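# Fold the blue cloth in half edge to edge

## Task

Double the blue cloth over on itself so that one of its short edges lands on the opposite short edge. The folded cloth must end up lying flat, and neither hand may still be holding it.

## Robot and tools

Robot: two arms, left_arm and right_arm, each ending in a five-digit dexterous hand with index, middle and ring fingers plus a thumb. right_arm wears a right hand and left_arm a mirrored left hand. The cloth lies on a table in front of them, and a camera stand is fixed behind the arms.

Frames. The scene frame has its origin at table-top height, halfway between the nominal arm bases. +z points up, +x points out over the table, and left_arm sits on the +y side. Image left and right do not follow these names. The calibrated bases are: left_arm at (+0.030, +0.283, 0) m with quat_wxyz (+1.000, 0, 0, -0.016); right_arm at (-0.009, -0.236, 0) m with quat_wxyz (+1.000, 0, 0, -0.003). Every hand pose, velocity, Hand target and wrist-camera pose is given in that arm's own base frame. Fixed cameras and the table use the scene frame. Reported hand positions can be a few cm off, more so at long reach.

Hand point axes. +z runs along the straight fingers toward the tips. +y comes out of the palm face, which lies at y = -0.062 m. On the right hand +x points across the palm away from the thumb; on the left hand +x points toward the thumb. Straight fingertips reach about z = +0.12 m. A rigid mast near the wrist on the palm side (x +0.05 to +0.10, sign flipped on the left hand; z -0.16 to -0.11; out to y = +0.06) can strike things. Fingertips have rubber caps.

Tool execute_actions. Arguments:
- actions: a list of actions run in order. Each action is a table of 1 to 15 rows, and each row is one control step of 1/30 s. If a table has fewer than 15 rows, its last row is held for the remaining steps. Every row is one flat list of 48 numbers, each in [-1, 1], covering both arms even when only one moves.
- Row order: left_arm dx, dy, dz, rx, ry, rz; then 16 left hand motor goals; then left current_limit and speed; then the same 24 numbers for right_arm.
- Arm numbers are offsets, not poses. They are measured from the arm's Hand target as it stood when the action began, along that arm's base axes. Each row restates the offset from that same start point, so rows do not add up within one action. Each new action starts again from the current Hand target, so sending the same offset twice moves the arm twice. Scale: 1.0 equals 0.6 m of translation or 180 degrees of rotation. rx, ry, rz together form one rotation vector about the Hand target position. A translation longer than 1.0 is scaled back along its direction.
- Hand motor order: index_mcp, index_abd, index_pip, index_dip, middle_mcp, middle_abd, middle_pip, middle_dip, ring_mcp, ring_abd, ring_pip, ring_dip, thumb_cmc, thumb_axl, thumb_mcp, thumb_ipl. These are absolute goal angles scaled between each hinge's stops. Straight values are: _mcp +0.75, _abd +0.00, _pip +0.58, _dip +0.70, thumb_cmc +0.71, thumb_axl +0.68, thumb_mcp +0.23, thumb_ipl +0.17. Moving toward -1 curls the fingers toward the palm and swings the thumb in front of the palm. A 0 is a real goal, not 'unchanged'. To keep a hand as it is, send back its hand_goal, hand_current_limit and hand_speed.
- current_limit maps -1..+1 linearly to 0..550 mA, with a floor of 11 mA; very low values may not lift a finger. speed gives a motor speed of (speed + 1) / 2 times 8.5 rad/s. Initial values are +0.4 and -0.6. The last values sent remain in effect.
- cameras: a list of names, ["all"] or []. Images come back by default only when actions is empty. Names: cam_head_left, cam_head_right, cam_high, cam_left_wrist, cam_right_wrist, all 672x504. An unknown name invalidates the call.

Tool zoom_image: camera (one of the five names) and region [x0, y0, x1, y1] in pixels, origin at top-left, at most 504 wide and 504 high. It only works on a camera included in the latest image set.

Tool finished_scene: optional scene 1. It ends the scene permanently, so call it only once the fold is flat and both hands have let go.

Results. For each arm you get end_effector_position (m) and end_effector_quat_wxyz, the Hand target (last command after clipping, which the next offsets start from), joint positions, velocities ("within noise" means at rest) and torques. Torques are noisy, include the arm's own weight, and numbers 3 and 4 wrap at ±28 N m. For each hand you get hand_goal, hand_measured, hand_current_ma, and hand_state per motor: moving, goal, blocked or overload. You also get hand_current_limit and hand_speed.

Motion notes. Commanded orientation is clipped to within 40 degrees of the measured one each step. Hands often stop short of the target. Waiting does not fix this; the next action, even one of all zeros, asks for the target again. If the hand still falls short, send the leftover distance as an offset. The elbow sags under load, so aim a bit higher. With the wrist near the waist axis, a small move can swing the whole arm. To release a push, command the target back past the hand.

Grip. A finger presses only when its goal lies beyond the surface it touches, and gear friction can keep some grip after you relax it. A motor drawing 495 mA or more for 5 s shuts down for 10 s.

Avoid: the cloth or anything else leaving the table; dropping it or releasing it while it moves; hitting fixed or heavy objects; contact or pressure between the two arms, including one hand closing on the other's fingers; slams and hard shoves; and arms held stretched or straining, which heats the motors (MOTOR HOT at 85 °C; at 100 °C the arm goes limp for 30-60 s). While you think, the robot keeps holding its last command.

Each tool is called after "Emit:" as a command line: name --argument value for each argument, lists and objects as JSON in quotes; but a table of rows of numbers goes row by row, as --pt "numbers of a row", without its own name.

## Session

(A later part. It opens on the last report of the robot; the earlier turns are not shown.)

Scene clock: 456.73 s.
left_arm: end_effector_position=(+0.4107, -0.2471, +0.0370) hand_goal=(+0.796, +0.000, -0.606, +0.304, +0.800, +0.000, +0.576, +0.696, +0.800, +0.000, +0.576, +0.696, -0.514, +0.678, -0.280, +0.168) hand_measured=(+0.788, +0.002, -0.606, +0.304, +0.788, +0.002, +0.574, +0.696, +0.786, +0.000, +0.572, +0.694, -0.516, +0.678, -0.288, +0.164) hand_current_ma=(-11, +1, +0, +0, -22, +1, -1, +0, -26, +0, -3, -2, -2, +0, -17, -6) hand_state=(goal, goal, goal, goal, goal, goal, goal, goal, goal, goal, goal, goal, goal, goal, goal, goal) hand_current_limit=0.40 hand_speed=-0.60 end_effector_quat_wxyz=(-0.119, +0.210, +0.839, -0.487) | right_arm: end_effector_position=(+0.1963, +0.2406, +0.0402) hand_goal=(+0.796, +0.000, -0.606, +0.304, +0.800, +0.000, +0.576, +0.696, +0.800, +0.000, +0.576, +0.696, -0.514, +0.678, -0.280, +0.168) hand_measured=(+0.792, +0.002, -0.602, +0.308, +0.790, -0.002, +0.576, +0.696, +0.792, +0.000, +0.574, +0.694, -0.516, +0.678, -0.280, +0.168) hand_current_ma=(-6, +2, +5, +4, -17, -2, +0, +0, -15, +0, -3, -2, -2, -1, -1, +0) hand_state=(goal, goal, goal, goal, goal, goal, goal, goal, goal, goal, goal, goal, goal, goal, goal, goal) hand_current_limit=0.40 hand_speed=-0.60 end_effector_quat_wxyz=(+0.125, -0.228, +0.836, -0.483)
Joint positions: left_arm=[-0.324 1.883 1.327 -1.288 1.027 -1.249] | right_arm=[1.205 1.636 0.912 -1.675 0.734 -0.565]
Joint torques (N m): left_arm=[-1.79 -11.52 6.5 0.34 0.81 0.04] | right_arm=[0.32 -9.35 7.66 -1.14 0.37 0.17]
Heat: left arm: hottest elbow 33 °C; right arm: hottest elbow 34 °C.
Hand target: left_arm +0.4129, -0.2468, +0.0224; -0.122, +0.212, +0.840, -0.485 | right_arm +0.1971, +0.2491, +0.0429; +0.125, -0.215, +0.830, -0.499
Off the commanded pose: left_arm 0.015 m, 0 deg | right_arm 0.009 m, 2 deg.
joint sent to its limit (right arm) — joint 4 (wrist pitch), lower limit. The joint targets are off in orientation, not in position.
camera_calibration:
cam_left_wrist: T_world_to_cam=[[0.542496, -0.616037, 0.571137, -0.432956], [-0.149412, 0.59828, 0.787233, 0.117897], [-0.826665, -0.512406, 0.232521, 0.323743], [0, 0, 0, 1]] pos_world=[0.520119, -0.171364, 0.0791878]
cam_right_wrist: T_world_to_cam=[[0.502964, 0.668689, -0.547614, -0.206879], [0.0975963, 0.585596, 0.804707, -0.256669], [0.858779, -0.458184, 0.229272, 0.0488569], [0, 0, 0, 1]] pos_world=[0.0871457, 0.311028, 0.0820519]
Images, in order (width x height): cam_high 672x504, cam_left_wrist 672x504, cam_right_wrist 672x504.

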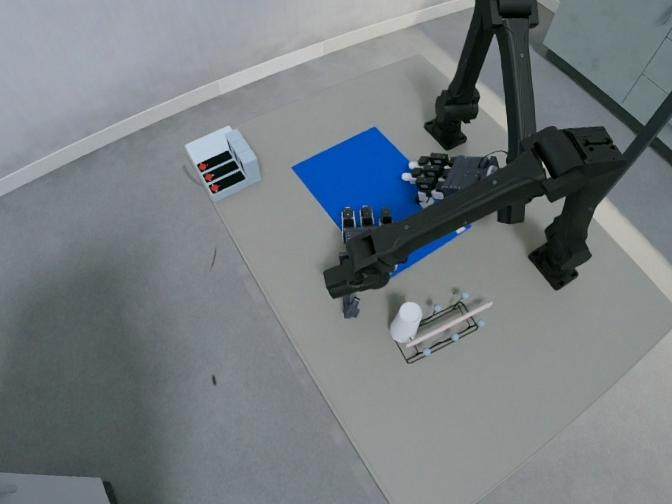

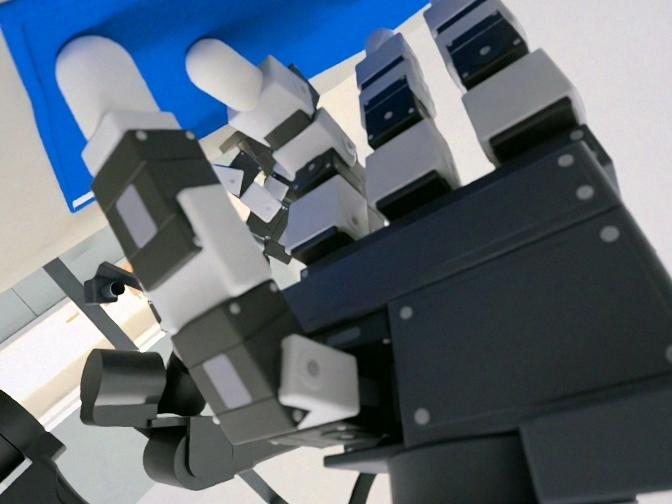

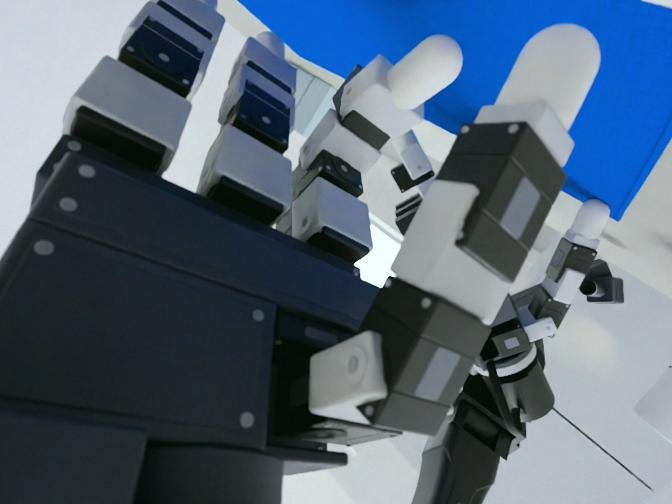

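Emit:
execute_actions --actions '[[[0,0,-0.015,0,0,0,0.795,0,-0.606,0.304,0.8,0,0.576,0.696,0.8,0,0.576,0.696,-0.514,0.678,-0.281,0.168,0.4,-0.6,0,0,0,0,0,0,0.795,0,-0.606,0.304,0.8,0,0.576,0.696,0.8,0,0.576,0.696,-0.514,0.678,-0.281,0.168,0.4,-0.6]],[[0,0,0,0,0,0,0.541,0,-0.482,0.232,0.8,0,0.576,0.696,0.8,0,0.576,0.696,-0.514,0.678,-0.281,0.168,0.4,-0.85,0,0,0,0,0,0,0.795,0,-0.606,0.304,0.8,0,0.576,0.696,0.8,0,0.576,0.696,-0.514,0.678,-0.281,0.168,0.4,-0.6]],[[0,0,0,0,0,0,0.288,0,-0.358,0.159,0.8,0,0.576,0.696,0.8,0,0.576,0.696,-0.514,0.678,-0.281,0.168,0.4,-0.85,0,0,0,0,0,0,0.795,0,-0.606,0.304,0.8,0,0.576,0.696,0.8,0,0.576,0.696,-0.514,0.678,-0.281,0.168,0.4,-0.6]]]' --cameras '["cam_left_wrist","cam_right_wrist"]'

Emit:
zoom_image --camera "cam_left_wrist" --region '[0, 0, 320, 240]'

Scene clock: 490.90 s.
left_arm: end_effector_position=(+0.4118, -0.2508, +0.0379) hand_goal=(+0.288, +0.000, -0.358, +0.160, +0.800, +0.000, +0.576, +0.696, +0.800, +0.000, +0.576, +0.696, -0.514, +0.678, -0.280, +0.168) hand_measured=(+0.346, +0.002, -0.370, +0.144, +0.788, +0.002, +0.574, +0.696, +0.786, +0.000, +0.572, +0.694, -0.508, +0.682, -0.282, +0.166) hand_current_ma=(+166, +1, -17, -27, -22, +1, -1, +0, -26, +0, -3, -2, +7, +5, -3, -2) hand_state=(blocked, goal, goal, goal, goal, goal, goal, goal, goal, goal, goal, goal, goal, goal, goal, goal) hand_current_limit=0.40 hand_speed=-0.85 end_effector_quat_wxyz=(-0.117, +0.206, +0.838, -0.493) | right_arm: end_effector_position=(+0.1964, +0.2406, +0.0402) hand_goal=(+0.796, +0.000, -0.606, +0.304, +0.800, +0.000, +0.576, +0.696, +0.800, +0.000, +0.576, +0.696, -0.514, +0.678, -0.280, +0.168) hand_measured=(+0.792, +0.002, -0.602, +0.308, +0.790, -0.002, +0.576, +0.696, +0.792, +0.000, +0.574, +0.694, -0.516, +0.678, -0.280, +0.168) hand_current_ma=(-6, +2, +5, +4, -17, -2, +0, +0, -15, +0, -3, -2, -2, -1, -1, +0) hand_state=(goal, goal, goal, goal, goal, goal, goal, goal, goal, goal, goal, goal, goal, goal, goal, goal) hand_current_limit=0.40 hand_speed=-0.60 end_effector_quat_wxyz=(+0.125, -0.228, +0.836, -0.483)
Joint positions: left_arm=[-0.325 1.883 1.327 -1.273 1.042 -1.266] | right_arm=[1.205 1.636 0.912 -1.675 0.734 -0.564]
Joint torques (N m): left_arm=[-1.67 -10.23 5.81 0.54 0.22 0.24] | right_arm=[0.44 -8.76 7.61 -1.18 0.38 0.18]
Heat: left arm: hottest elbow 31 °C; right arm: hottest elbow 33 °C.
Hand target: left_arm +0.4129, -0.2468, +0.0134; -0.122, +0.211, +0.839, -0.485 | right_arm +0.1971, +0.2491, +0.0429; +0.125, -0.215, +0.830, -0.499
Off the commanded pose: left_arm 0.025 m, 1 deg | right_arm 0.009 m, 2 deg.
joint sent to its limit (right arm) — joint 4 (wrist pitch), lower limit. The joint targets are off in orientation, not in position.
camera_calibration:
cam_left_wrist: T_world_to_cam=[[0.551317, -0.603479, 0.576075, -0.436993], [-0.153051, 0.605617, 0.780899, 0.123128], [-0.820137, -0.518692, 0.241523, 0.317949], [0, 0, 0, 1]] pos_world=[0.520528, -0.173367, 0.0787983]
cam_right_wrist: T_world_to_cam=[[0.503551, 0.668638, -0.547137, -0.207003], [0.0973408, 0.585346, 0.804919, -0.256597], [0.858464, -0.458577, 0.229666, 0.048888], [0, 0, 0, 1]] pos_world=[0.0872452, 0.311027, 0.0820534]
Images, in order (width x height): cam_left_wrist 672x504, cam_right_wrist 672x504.

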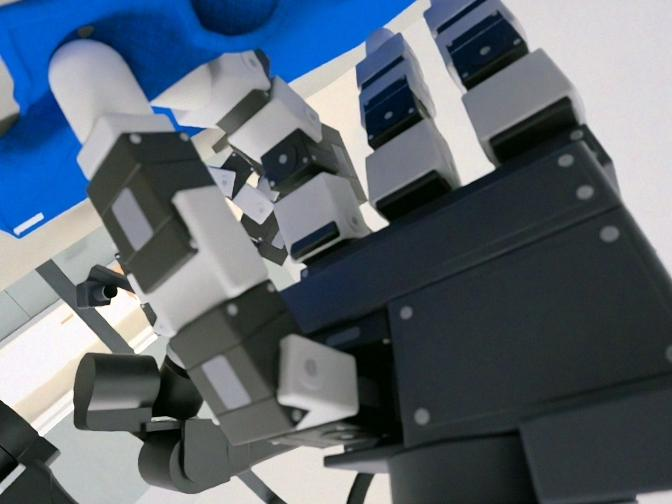

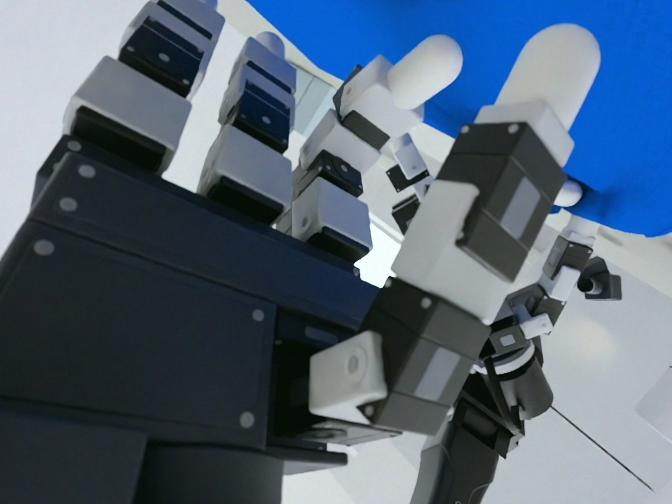

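Scaled by 1.575.

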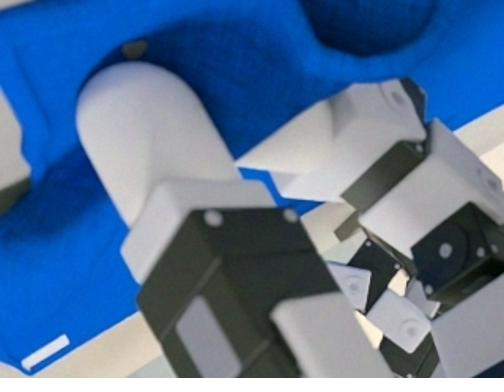

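Emit:
execute_actions --actions '[[[0,0,0,0,0,0,0.1,0,-0.33,0.13,0.8,0,0.576,0.696,0.8,0,0.576,0.696,-0.514,0.678,-0.3,0.168,0.5,-0.85,0,0,0,0,0,0,0.795,0,-0.606,0.304,0.8,0,0.576,0.696,0.8,0,0.576,0.696,-0.514,0.678,-0.281,0.168,0.4,-0.6]],[[0,0,0.03,0,0,0,0.1,0,-0.33,0.13,0.8,0,0.576,0.696,0.8,0,0.576,0.696,-0.514,0.678,-0.3,0.168,0.5,-0.85,0,0,0,0,0,0,0.795,0,-0.606,0.304,0.8,0,0.576,0.696,0.8,0,0.576,0.696,-0.514,0.678,-0.281,0.168,0.4,-0.6]],[[0,0,0.04,0,0,0,0.1,0,-0.33,0.13,0.8,0,0.576,0.696,0.8,0,0.576,0.696,-0.514,0.678,-0.3,0.168,0.5,-0.85,0,0,0,0,0,0,0.795,0,-0.606,0.304,0.8,0,0.576,0.696,0.8,0,0.576,0.696,-0.514,0.678,-0.281,0.168,0.4,-0.6]]]' --cameras '["all"]'

Emit:
zoom_image --camera "cam_left_wrist" --region '[0, 0, 320, 240]'

Scene clock: 507.60 s.
left_arm: end_effector_position=(+0.3999, -0.2448, +0.0409) hand_goal=(+0.100, +0.000, -0.330, +0.130, +0.800, +0.000, +0.576, +0.696, +0.800, +0.000, +0.576, +0.696, -0.514, +0.678, -0.300, +0.168) hand_measured=(+0.266, -0.008, -0.302, +0.140, +0.788, +0.002, +0.574, +0.696, +0.786, +0.000, +0.572, +0.694, -0.510, +0.682, -0.268, +0.182) hand_current_ma=(+412, -9, +59, +12, -22, +1, -1, +0, -26, +0, -3, -2, +4, +5, +95, +36) hand_state=(blocked, goal, blocked, goal, goal, goal, goal, goal, goal, goal, goal, goal, goal, goal, blocked, goal) hand_current_limit=0.50 hand_speed=-0.85 end_effector_quat_wxyz=(-0.140, +0.199, +0.839, -0.486) | right_arm: end_effector_position=(+0.1964, +0.2406, +0.0402) hand_goal=(+0.796, +0.000, -0.606, +0.304, +0.800, +0.000, +0.576, +0.696, +0.800, +0.000, +0.576, +0.696, -0.514, +0.678, -0.280, +0.168) hand_measured=(+0.792, +0.002, -0.602, +0.308, +0.790, -0.002, +0.576, +0.696, +0.792, +0.000, +0.574, +0.694, -0.516, +0.678, -0.280, +0.168) hand_current_ma=(-6, +2, +5, +4, -17, -2, +0, +0, -15, +0, -3, -2, -2, -1, -1, +0) hand_state=(goal, goal, goal, goal, goal, goal, goal, goal, goal, goal, goal, goal, goal, goal, goal, goal) hand_current_limit=0.40 hand_speed=-0.60 end_effector_quat_wxyz=(+0.125, -0.228, +0.836, -0.483)
Joint positions: left_arm=[-0.326 1.883 1.329 -1.338 1.03 -1.248] | right_arm=[1.205 1.636 0.912 -1.675 0.734 -0.564]
Joint torques (N m): left_arm=[-1.61 -14.21 8.81 -0.69 0.67 0.02] | right_arm=[0.38 -9.23 7.62 -1.2 0.38 0.17]
Heat: left arm: hottest elbow 30 °C; right arm: hottest elbow 32 °C.
Hand target: left_arm +0.4130, -0.2468, +0.0555; -0.122, +0.211, +0.840, -0.485 | right_arm +0.1971, +0.2491, +0.0429; +0.125, -0.215, +0.830, -0.499
Off the commanded pose: left_arm 0.020 m, 3 deg | right_arm 0.009 m, 2 deg.
joint sent to its limit (right arm) — joint 4 (wrist pitch), lower limit. The joint targets are off in orientation, not in position.
camera_calibration:
cam_left_wrist: T_world_to_cam=[[0.567671, -0.62394, 0.537075, -0.438526], [-0.111471, 0.588116, 0.801058, 0.0936175], [-0.815674, -0.514606, 0.264305, 0.308784], [0, 0, 0, 1]] pos_world=[0.511242, -0.16977, 0.0789151]
cam_right_wrist: T_world_to_cam=[[0.503551, 0.668638, -0.547137, -0.207003], [0.0973408, 0.585346, 0.804919, -0.256597], [0.858464, -0.458577, 0.229666, 0.048888], [0, 0, 0, 1]] pos_world=[0.0872452, 0.311027, 0.0820534]

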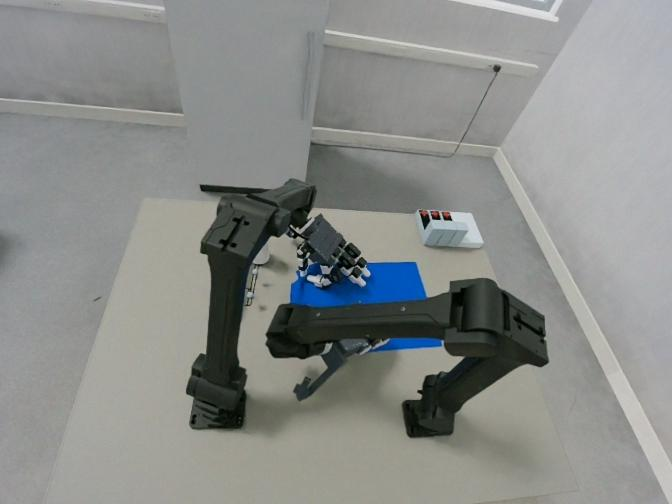

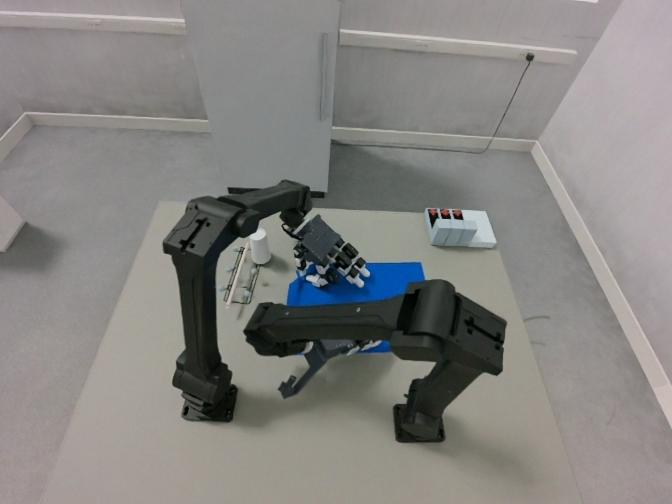

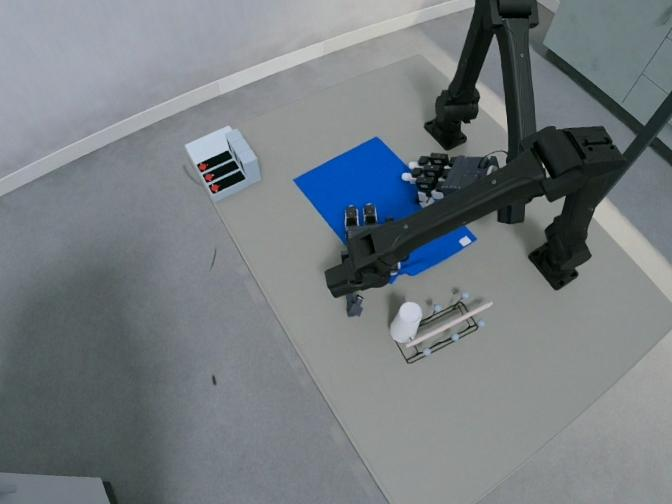

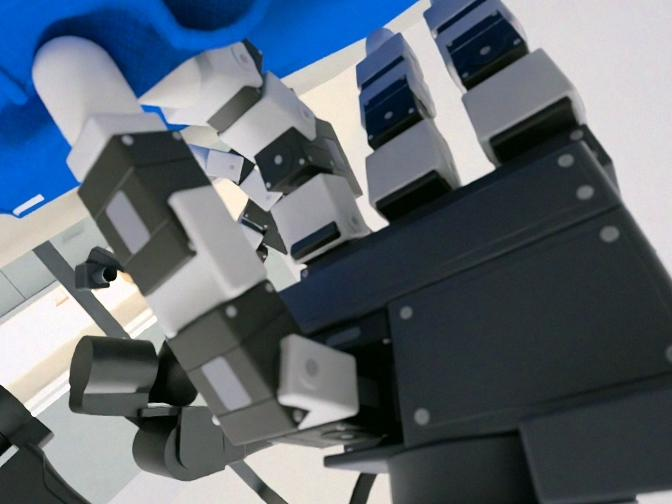

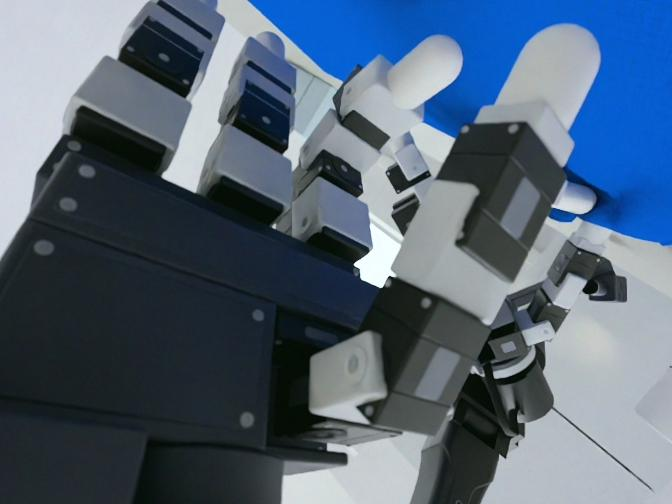

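Scaled by 1.575.

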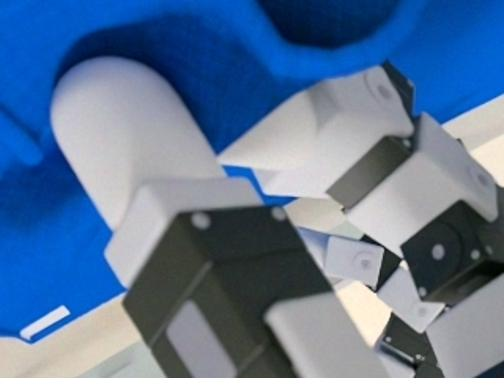

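Emit:
execute_actions --actions '[[[0,0,0.06,0,0,0,0.1,0,-0.33,0.13,0.8,0,0.576,0.696,0.8,0,0.576,0.696,-0.514,0.678,-0.3,0.168,0.5,-0.85,0,0,0,0,0,0,0.795,0,-0.606,0.304,0.8,0,0.576,0.696,0.8,0,0.576,0.696,-0.514,0.678,-0.281,0.168,0.4,-0.6]],[[0,0,0.06,0,0,0,0.1,0,-0.33,0.13,0.8,0,0.576,0.696,0.8,0,0.576,0.696,-0.514,0.678,-0.3,0.168,0.5,-0.85,0,0,0,0,0,0,0.795,0,-0.606,0.304,0.8,0,0.576,0.696,0.8,0,0.576,0.696,-0.514,0.678,-0.281,0.168,0.4,-0.6]]]' --cameras '["all"]'

Emit:
zoom_image --camera "cam_left_wrist" --region '[0, 0, 320, 240]'

Emit:
zoom_image --camera "cam_head_right" --region '[260, 190, 460, 370]'

Scene clock: 521.03 s.
left_arm: end_effector_position=(+0.4003, -0.2443, +0.1110) hand_goal=(+0.100, +0.000, -0.330, +0.130, +0.800, +0.000, +0.576, +0.696, +0.800, +0.000, +0.576, +0.696, -0.514, +0.678, -0.300, +0.168) hand_measured=(+0.262, -0.006, -0.300, +0.140, +0.788, +0.002, +0.574, +0.696, +0.786, +0.000, +0.572, +0.694, -0.510, +0.682, -0.266, +0.184) hand_current_ma=(+413, -7, +65, +15, -22, +1, -1, +0, -26, +0, -3, -2, +4, +5, +101, +38) hand_state=(blocked, goal, blocked, goal, goal, goal, goal, goal, goal, goal, goal, goal, goal, goal, blocked, goal) hand_current_limit=0.50 hand_speed=-0.85 end_effector_quat_wxyz=(-0.142, +0.199, +0.840, -0.484) | right_arm: end_effector_position=(+0.1964, +0.2406, +0.0402) hand_goal=(+0.796, +0.000, -0.606, +0.304, +0.800, +0.000, +0.576, +0.696, +0.800, +0.000, +0.576, +0.696, -0.514, +0.678, -0.280, +0.168) hand_measured=(+0.792, +0.002, -0.602, +0.308, +0.790, -0.002, +0.576, +0.696, +0.792, +0.000, +0.574, +0.694, -0.516, +0.678, -0.280, +0.168) hand_current_ma=(-6, +2, +5, +4, -17, -2, +0, +0, -15, +0, -3, -2, -2, -1, -1, +0) hand_state=(goal, goal, goal, goal, goal, goal, goal, goal, goal, goal, goal, goal, goal, goal, goal, goal) hand_current_limit=0.40 hand_speed=-0.60 end_effector_quat_wxyz=(+0.125, -0.228, +0.836, -0.483)
Joint positions: left_arm=[-0.326 1.803 1.415 -1.509 1.026 -1.247] | right_arm=[1.205 1.636 0.912 -1.675 0.734 -0.564]
Joint torques (N m): left_arm=[-1.61 -13.63 10.25 -0.77 0.82 0] | right_arm=[0.21 -8.76 7.65 -1.22 0.39 0.19]
Heat: left arm: hottest elbow 32 °C; right arm: hottest elbow 32 °C.
Hand target: left_arm +0.4129, -0.2467, +0.1273; -0.122, +0.211, +0.840, -0.485 | right_arm +0.1971, +0.2491, +0.0429; +0.125, -0.215, +0.830, -0.499
Off the commanded pose: left_arm 0.021 m, 3 deg | right_arm 0.009 m, 2 deg.
joint sent to its limit (right arm) — joint 4 (wrist pitch), lower limit. The joint targets are off in orientation, not in position.
camera_calibration:
cam_left_wrist: T_world_to_cam=[[0.567178, -0.627129, 0.533872, -0.476317], [-0.109493, 0.585051, 0.803571, 0.0354854], [-0.816285, -0.514223, 0.263162, 0.291319], [0, 0, 0, 1]] pos_world=[0.511841, -0.16967, 0.149113]
cam_right_wrist: T_world_to_cam=[[0.503551, 0.668638, -0.547137, -0.207003], [0.0973408, 0.585346, 0.804919, -0.256597], [0.858464, -0.458577, 0.229666, 0.048888], [0, 0, 0, 1]] pos_world=[0.0872452, 0.311027, 0.0820534]

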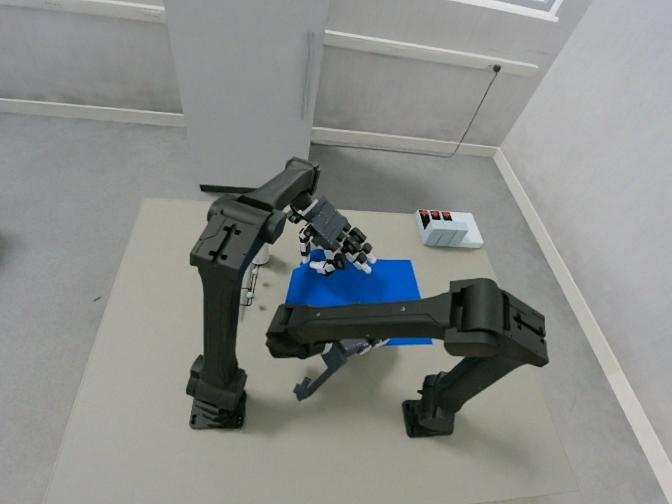

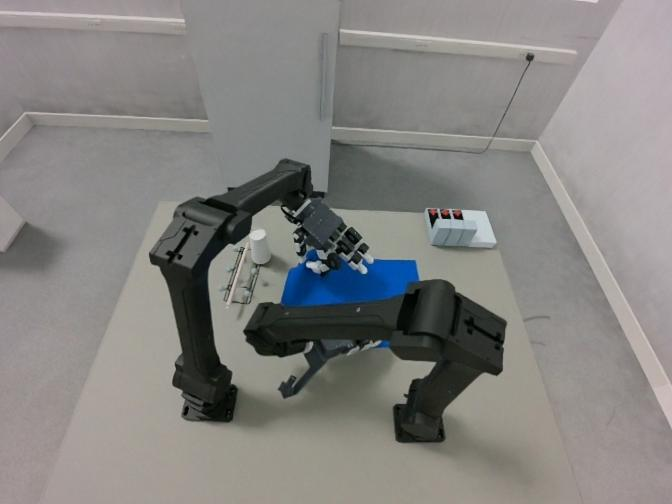

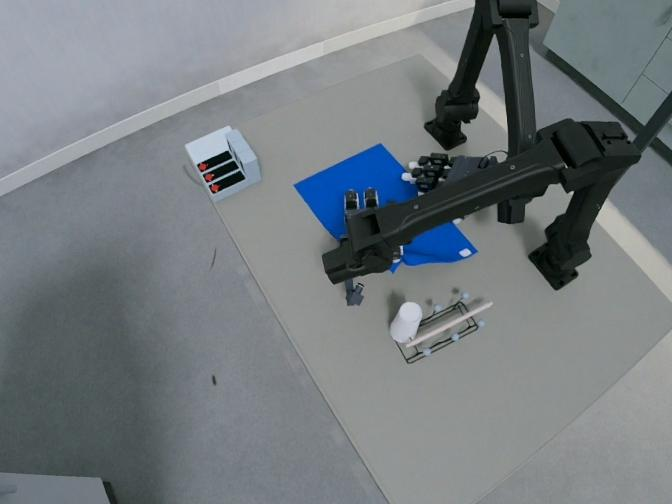

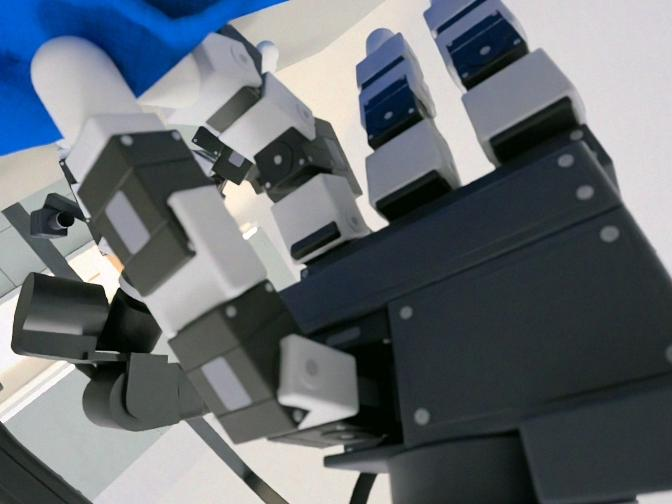

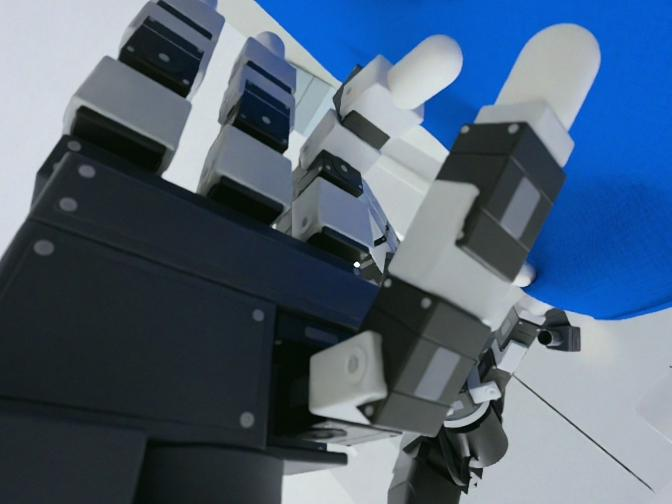

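Scaled by 1.575.

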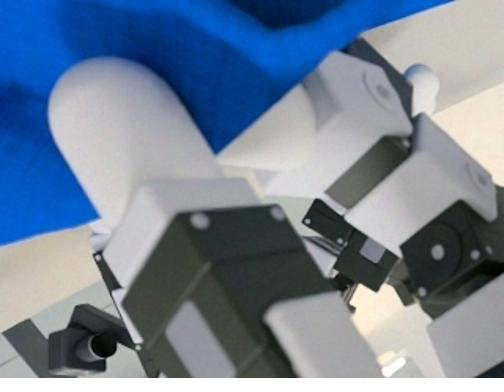

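Scaled by 2.520.

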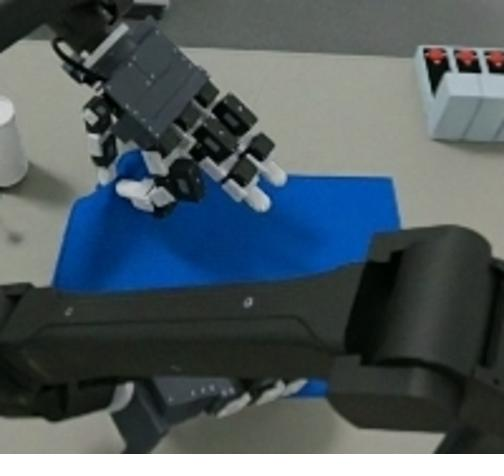

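Emit:
execute_actions --actions '[[[0,0,-0.04,0,0,0,0.1,0,-0.33,0.13,0.8,0,0.576,0.696,0.8,0,0.576,0.696,-0.514,0.678,-0.3,0.168,0.5,-0.85,0,0,0.06,0,0,0,0.795,0,-0.606,0.304,0.8,0,0.576,0.696,0.8,0,0.576,0.696,-0.514,0.678,-0.281,0.168,0.4,-0.6]],[[0,0,-0.05,0,0,0,0.1,0,-0.33,0.13,0.8,0,0.576,0.696,0.8,0,0.576,0.696,-0.514,0.678,-0.3,0.168,0.5,-0.85,0.03,0.08,0,0,0,0,0.795,0,-0.606,0.304,0.8,0,0.576,0.696,0.8,0,0.576,0.696,-0.514,0.678,-0.281,0.168,0.4,-0.6]]]' --cameras '["all"]'

Emit:
zoom_image --camera "cam_right_wrist" --region '[352, 0, 672, 240]'

Emit:
zoom_image --camera "cam_high" --region '[280, 110, 500, 300]'

Emit:
zoom_image --camera "cam_head_left" --region '[260, 240, 480, 400]'

Scene clock: 555.33 s.
left_arm: end_effector_position=(+0.4094, -0.2474, +0.0802) hand_goal=(+0.100, +0.000, -0.330, +0.130, +0.800, +0.000, +0.576, +0.696, +0.800, +0.000, +0.576, +0.696, -0.514, +0.678, -0.300, +0.168) hand_measured=(+0.260, -0.006, -0.298, +0.140, +0.788, +0.002, +0.574, +0.696, +0.786, +0.000, +0.572, +0.694, -0.510, +0.682, -0.266, +0.184) hand_current_ma=(+413, -5, +66, +15, -22, +1, -1, +0, -26, +0, -3, -2, +4, +5, +102, +38) hand_state=(blocked, goal, blocked, goal, goal, goal, goal, goal, goal, goal, goal, goal, goal, goal, blocked, goal) hand_current_limit=0.50 hand_speed=-0.85 end_effector_quat_wxyz=(-0.122, +0.211, +0.839, -0.486) | right_arm: end_effector_position=(+0.2096, +0.2854, +0.0734) hand_goal=(+0.796, +0.000, -0.606, +0.304, +0.800, +0.000, +0.576, +0.696, +0.800, +0.000, +0.576, +0.696, -0.514, +0.678, -0.280, +0.168) hand_measured=(+0.792, +0.002, -0.602, +0.308, +0.790, -0.002, +0.576, +0.696, +0.792, +0.000, +0.574, +0.694, -0.516, +0.678, -0.280, +0.168) hand_current_ma=(-6, +2, +5, +4, -17, -2, +0, +0, -15, +0, -3, -2, -2, -1, -1, +0) hand_state=(goal, goal, goal, goal, goal, goal, goal, goal, goal, goal, goal, goal, goal, goal, goal, goal) hand_current_limit=0.40 hand_speed=-0.60 end_effector_quat_wxyz=(+0.147, -0.244, +0.852, -0.439)
Joint positions: left_arm=[-0.326 1.831 1.376 -1.398 1.026 -1.245] | right_arm=[1.205 1.598 1.02 -1.677 0.744 -0.648]
Joint torques (N m): left_arm=[-1.67 -11.81 7.3 -0.01 0.84 -0.01] | right_arm=[-0.97 -9 10.29 -0.88 0.64 -0.11]
Heat: left arm: hottest elbow 31 °C; right arm: hottest elbow 32 °C.
Hand target: left_arm +0.4129, -0.2467, +0.0733; -0.122, +0.211, +0.840, -0.485 | right_arm +0.2151, +0.2971, +0.0789; +0.125, -0.215, +0.830, -0.499
Off the commanded pose: left_arm 0.008 m, 0 deg | right_arm 0.014 m, 8 deg.
joint sent to its limit (right arm) — joint 4 (wrist pitch), lower limit. The joint targets are off in orientation, not in position.
camera_calibration:
cam_left_wrist: T_world_to_cam=[[0.542833, -0.619581, 0.566967, -0.457798], [-0.142998, 0.597044, 0.78936, 0.0808155], [-0.827577, -0.509566, 0.235496, 0.313269], [0, 0, 0, 1]] pos_world=[0.519319, -0.172262, 0.12199]
cam_right_wrist: T_world_to_cam=[[0.465596, 0.742415, -0.481705, -0.243364], [0.0700943, 0.511656, 0.856326, -0.287825], [0.882217, -0.432467, 0.186186, 0.0411945], [0, 0, 0, 1]] pos_world=[0.0971415, 0.34576, 0.121573]

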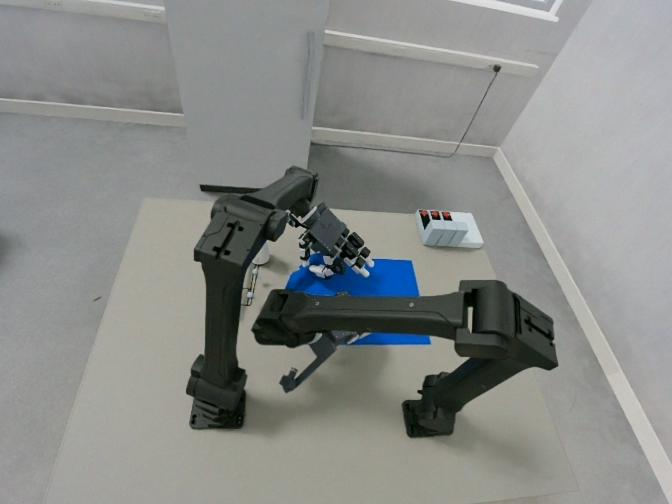

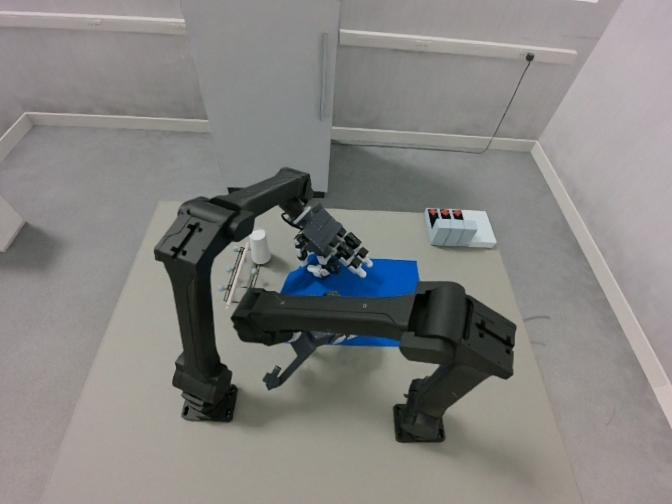

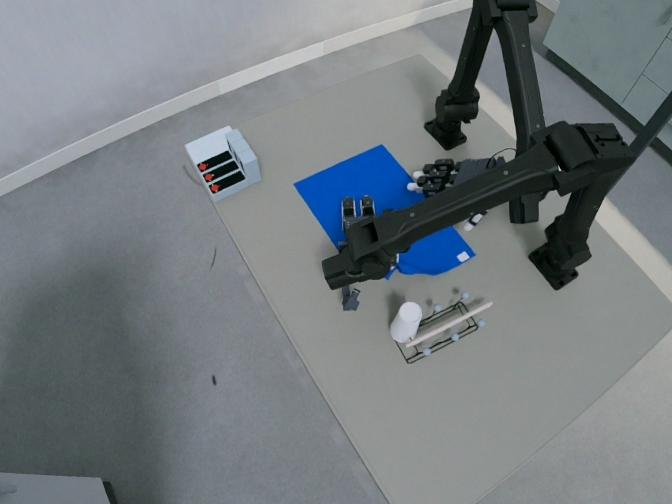

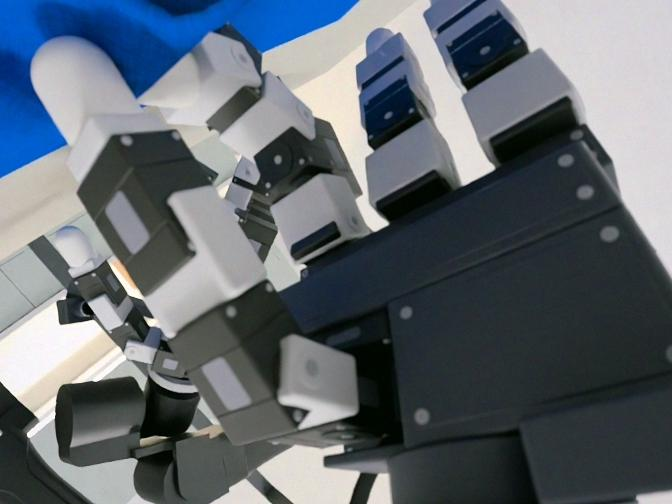

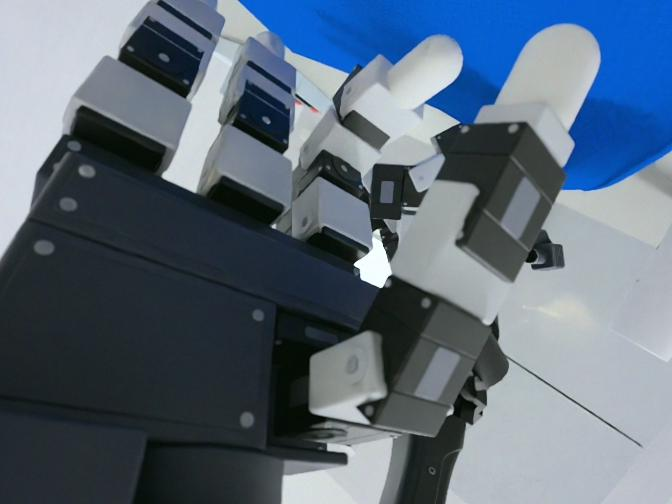

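Scaled by 1.575.

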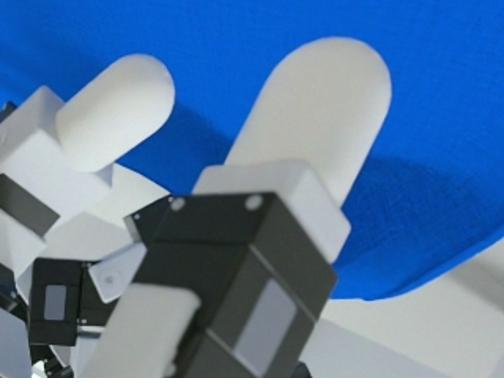

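Scaled by 2.291.

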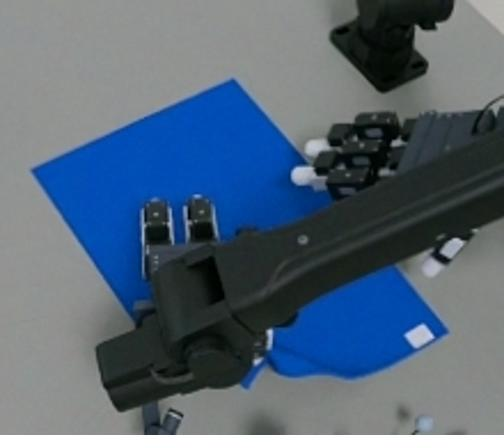

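Scaled by 2.291.

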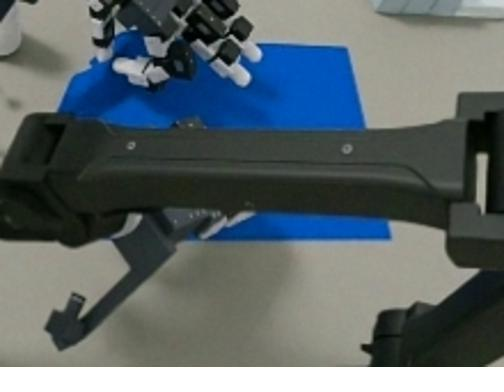

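Emit:
zoom_image --camera "cam_high" --region '[420, 190, 520, 280]'

Emit:
zoom_image --camera "cam_left_wrist" --region '[0, 150, 240, 330]'

Scaled by 5.040.

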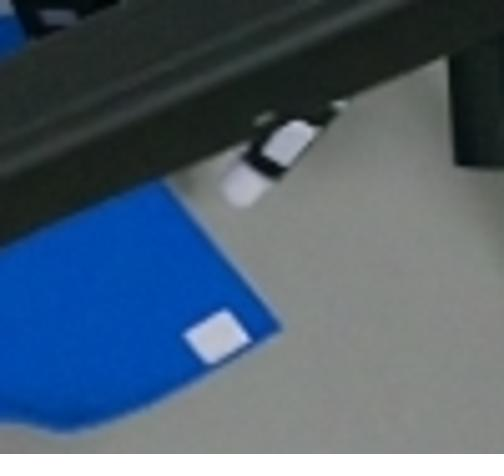

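Scaled by 2.100.

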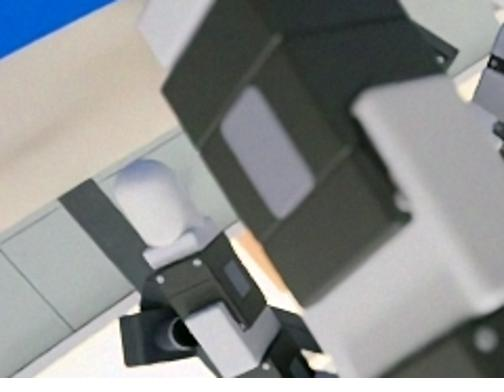

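Emit:
execute_actions --actions '[[[0,0,0,0,0,0,0.1,0,-0.33,0.13,0.8,0,0.576,0.696,0.8,0,0.576,0.696,-0.514,0.678,-0.3,0.168,0.5,-0.85,0.035,0.047,0,0,0,0,0.795,0,-0.606,0.304,0.8,0,0.576,0.696,0.8,0,0.576,0.696,-0.514,0.678,-0.281,0.168,0.4,-0.6]],[[0,0,0,0,0,0,0.1,0,-0.33,0.13,0.8,0,0.576,0.696,0.8,0,0.576,0.696,-0.514,0.678,-0.3,0.168,0.5,-0.85,0,0,-0.04,0,0,0,0.795,0,-0.606,0.304,0.8,0,0.576,0.696,0.8,0,0.576,0.696,-0.514,0.678,-0.281,0.168,0.4,-0.6]]]' --cameras '["cam_high","cam_left_wrist","cam_right_wrist"]'

Emit:
zoom_image --camera "cam_high" --region '[420, 190, 520, 280]'

Emit:
zoom_image --camera "cam_right_wrist" --region '[352, 0, 672, 240]'

Scene clock: 604.07 s.
left_arm: end_effector_position=(+0.4094, -0.2474, +0.0802) hand_goal=(+0.100, +0.000, -0.330, +0.130, +0.800, +0.000, +0.576, +0.696, +0.800, +0.000, +0.576, +0.696, -0.514, +0.678, -0.300, +0.168) hand_measured=(+0.260, -0.006, -0.298, +0.140, +0.788, +0.002, +0.574, +0.696, +0.786, +0.000, +0.572, +0.694, -0.510, +0.682, -0.266, +0.184) hand_current_ma=(+413, -5, +66, +15, -22, +1, -1, +0, -26, +0, -3, -2, +4, +5, +102, +38) hand_state=(blocked, goal, blocked, goal, goal, goal, goal, goal, goal, goal, goal, goal, goal, goal, blocked, goal) hand_current_limit=0.50 hand_speed=-0.85 end_effector_quat_wxyz=(-0.122, +0.211, +0.839, -0.486) | right_arm: end_effector_position=(+0.2266, +0.3133, +0.0478) hand_goal=(+0.796, +0.000, -0.606, +0.304, +0.800, +0.000, +0.576, +0.696, +0.800, +0.000, +0.576, +0.696, -0.514, +0.678, -0.280, +0.168) hand_measured=(+0.792, +0.002, -0.602, +0.308, +0.790, -0.002, +0.576, +0.696, +0.792, +0.000, +0.574, +0.694, -0.516, +0.678, -0.280, +0.168) hand_current_ma=(-6, +2, +4, +4, -17, -2, +0, +0, -15, +0, -3, -2, -2, -1, -1, +0) hand_state=(goal, goal, goal, goal, goal, goal, goal, goal, goal, goal, goal, goal, goal, goal, goal, goal) hand_current_limit=0.40 hand_speed=-0.60 end_effector_quat_wxyz=(+0.136, -0.251, +0.842, -0.459)
Joint positions: left_arm=[-0.326 1.831 1.376 -1.398 1.026 -1.245] | right_arm=[1.193 1.743 1.118 -1.676 0.756 -0.656]
Joint torques (N m): left_arm=[-1.61 -11.75 7.17 -0.01 0.84 -0.01] | right_arm=[-1.26 -11.46 9.83 -1.06 0.64 0.17]
Heat: left arm: hottest elbow 30 °C; right arm: hottest elbow 33 °C.
Hand target: left_arm +0.4129, -0.2467, +0.0733; -0.122, +0.211, +0.840, -0.485 | right_arm +0.2361, +0.3253, +0.0548; +0.124, -0.215, +0.830, -0.499
Off the commanded pose: left_arm 0.008 m, 0 deg | right_arm 0.017 m, 6 deg.
led back after a hold (right arm): the arm was led back toward your command in small steps, so it may still be short of it.
joint sent to its limit (right arm) — joint 4 (wrist pitch), lower limit. The joint targets are off in orientation, not in position.
pose unreachable (right arm): on one or more control steps of this call, first in action 0 (counted from 0), this arm could not follow its commanded pose, so it was not sent that pose on those steps. It may still have moved: this result reports where it is.
cause: moving toward the commanded pose would bring a part of the arm too close to another arm (a part of this arm just beyond joint 4 (wrist pitch) and a part of the left arm just beyond its joint 2 (shoulder), at the place that arm is still heading or pushing toward).
camera_calibration:
cam_left_wrist: T_world_to_cam=[[0.542833, -0.619581, 0.566967, -0.457798], [-0.142998, 0.597044, 0.78936, 0.0808155], [-0.827577, -0.509566, 0.235496, 0.313269], [0, 0, 0, 1]] pos_world=[0.519319, -0.172262, 0.12199]
cam_right_wrist: T_world_to_cam=[[0.458658, 0.717683, -0.523988, -0.273018], [0.0809852, 0.553456, 0.828932, -0.29567], [0.884915, -0.422632, 0.195725, 0.038912], [0, 0, 0, 1]] pos_world=[0.114733, 0.376026, 0.0944159]
Images, in order (width x height): cam_high 672x504, cam_left_wrist 672x504, cam_right_wrist 672x504.

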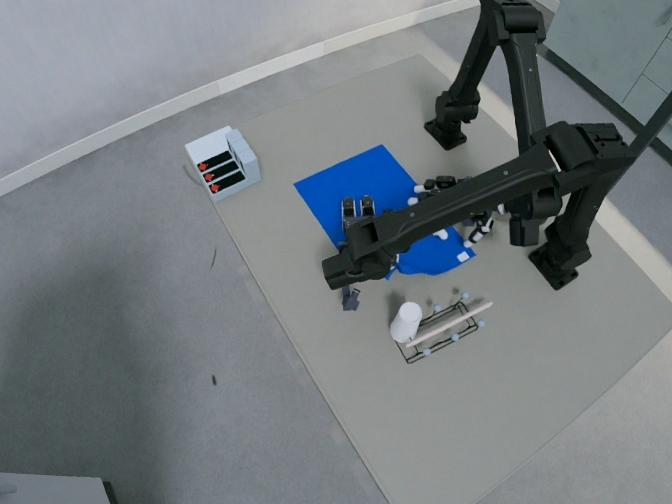

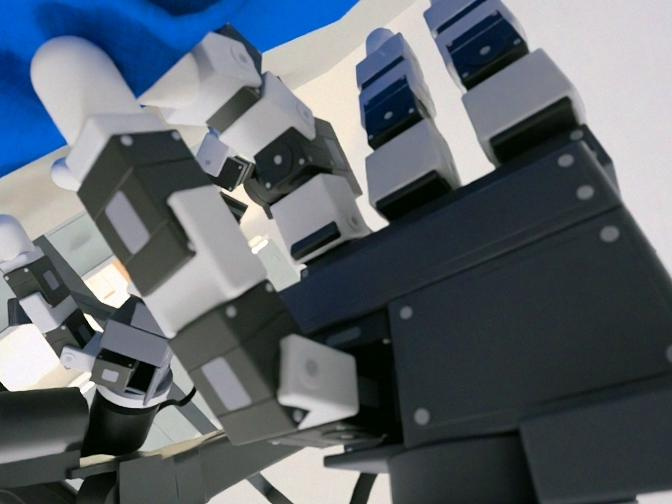

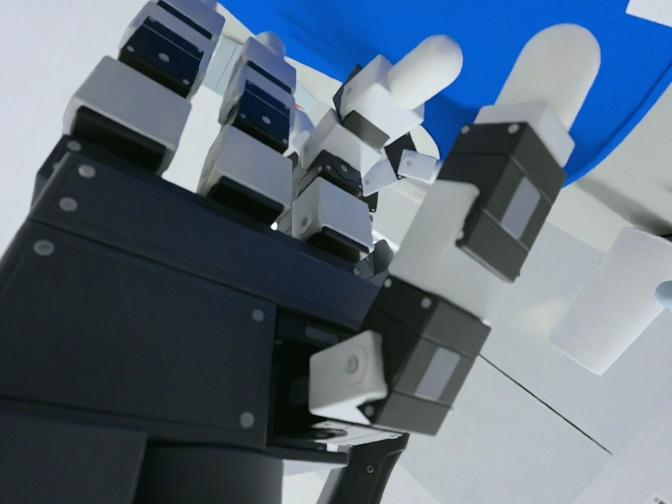

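Scaled by 5.040.

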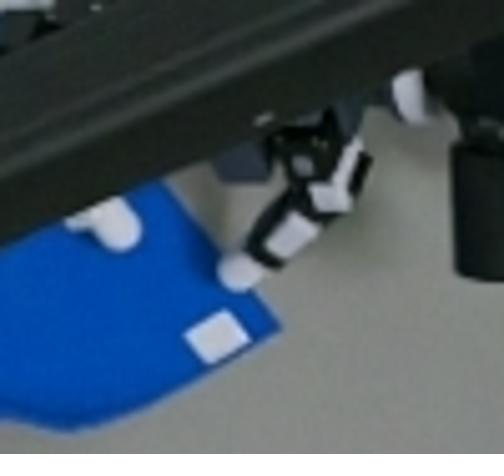

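Scaled by 1.575.

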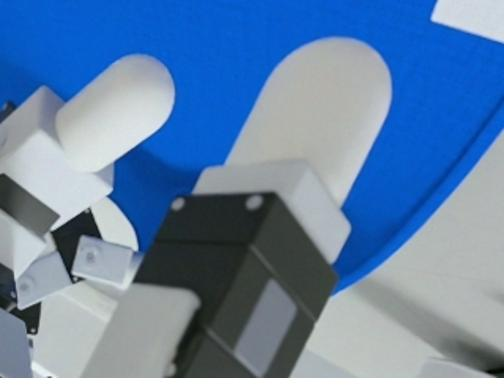

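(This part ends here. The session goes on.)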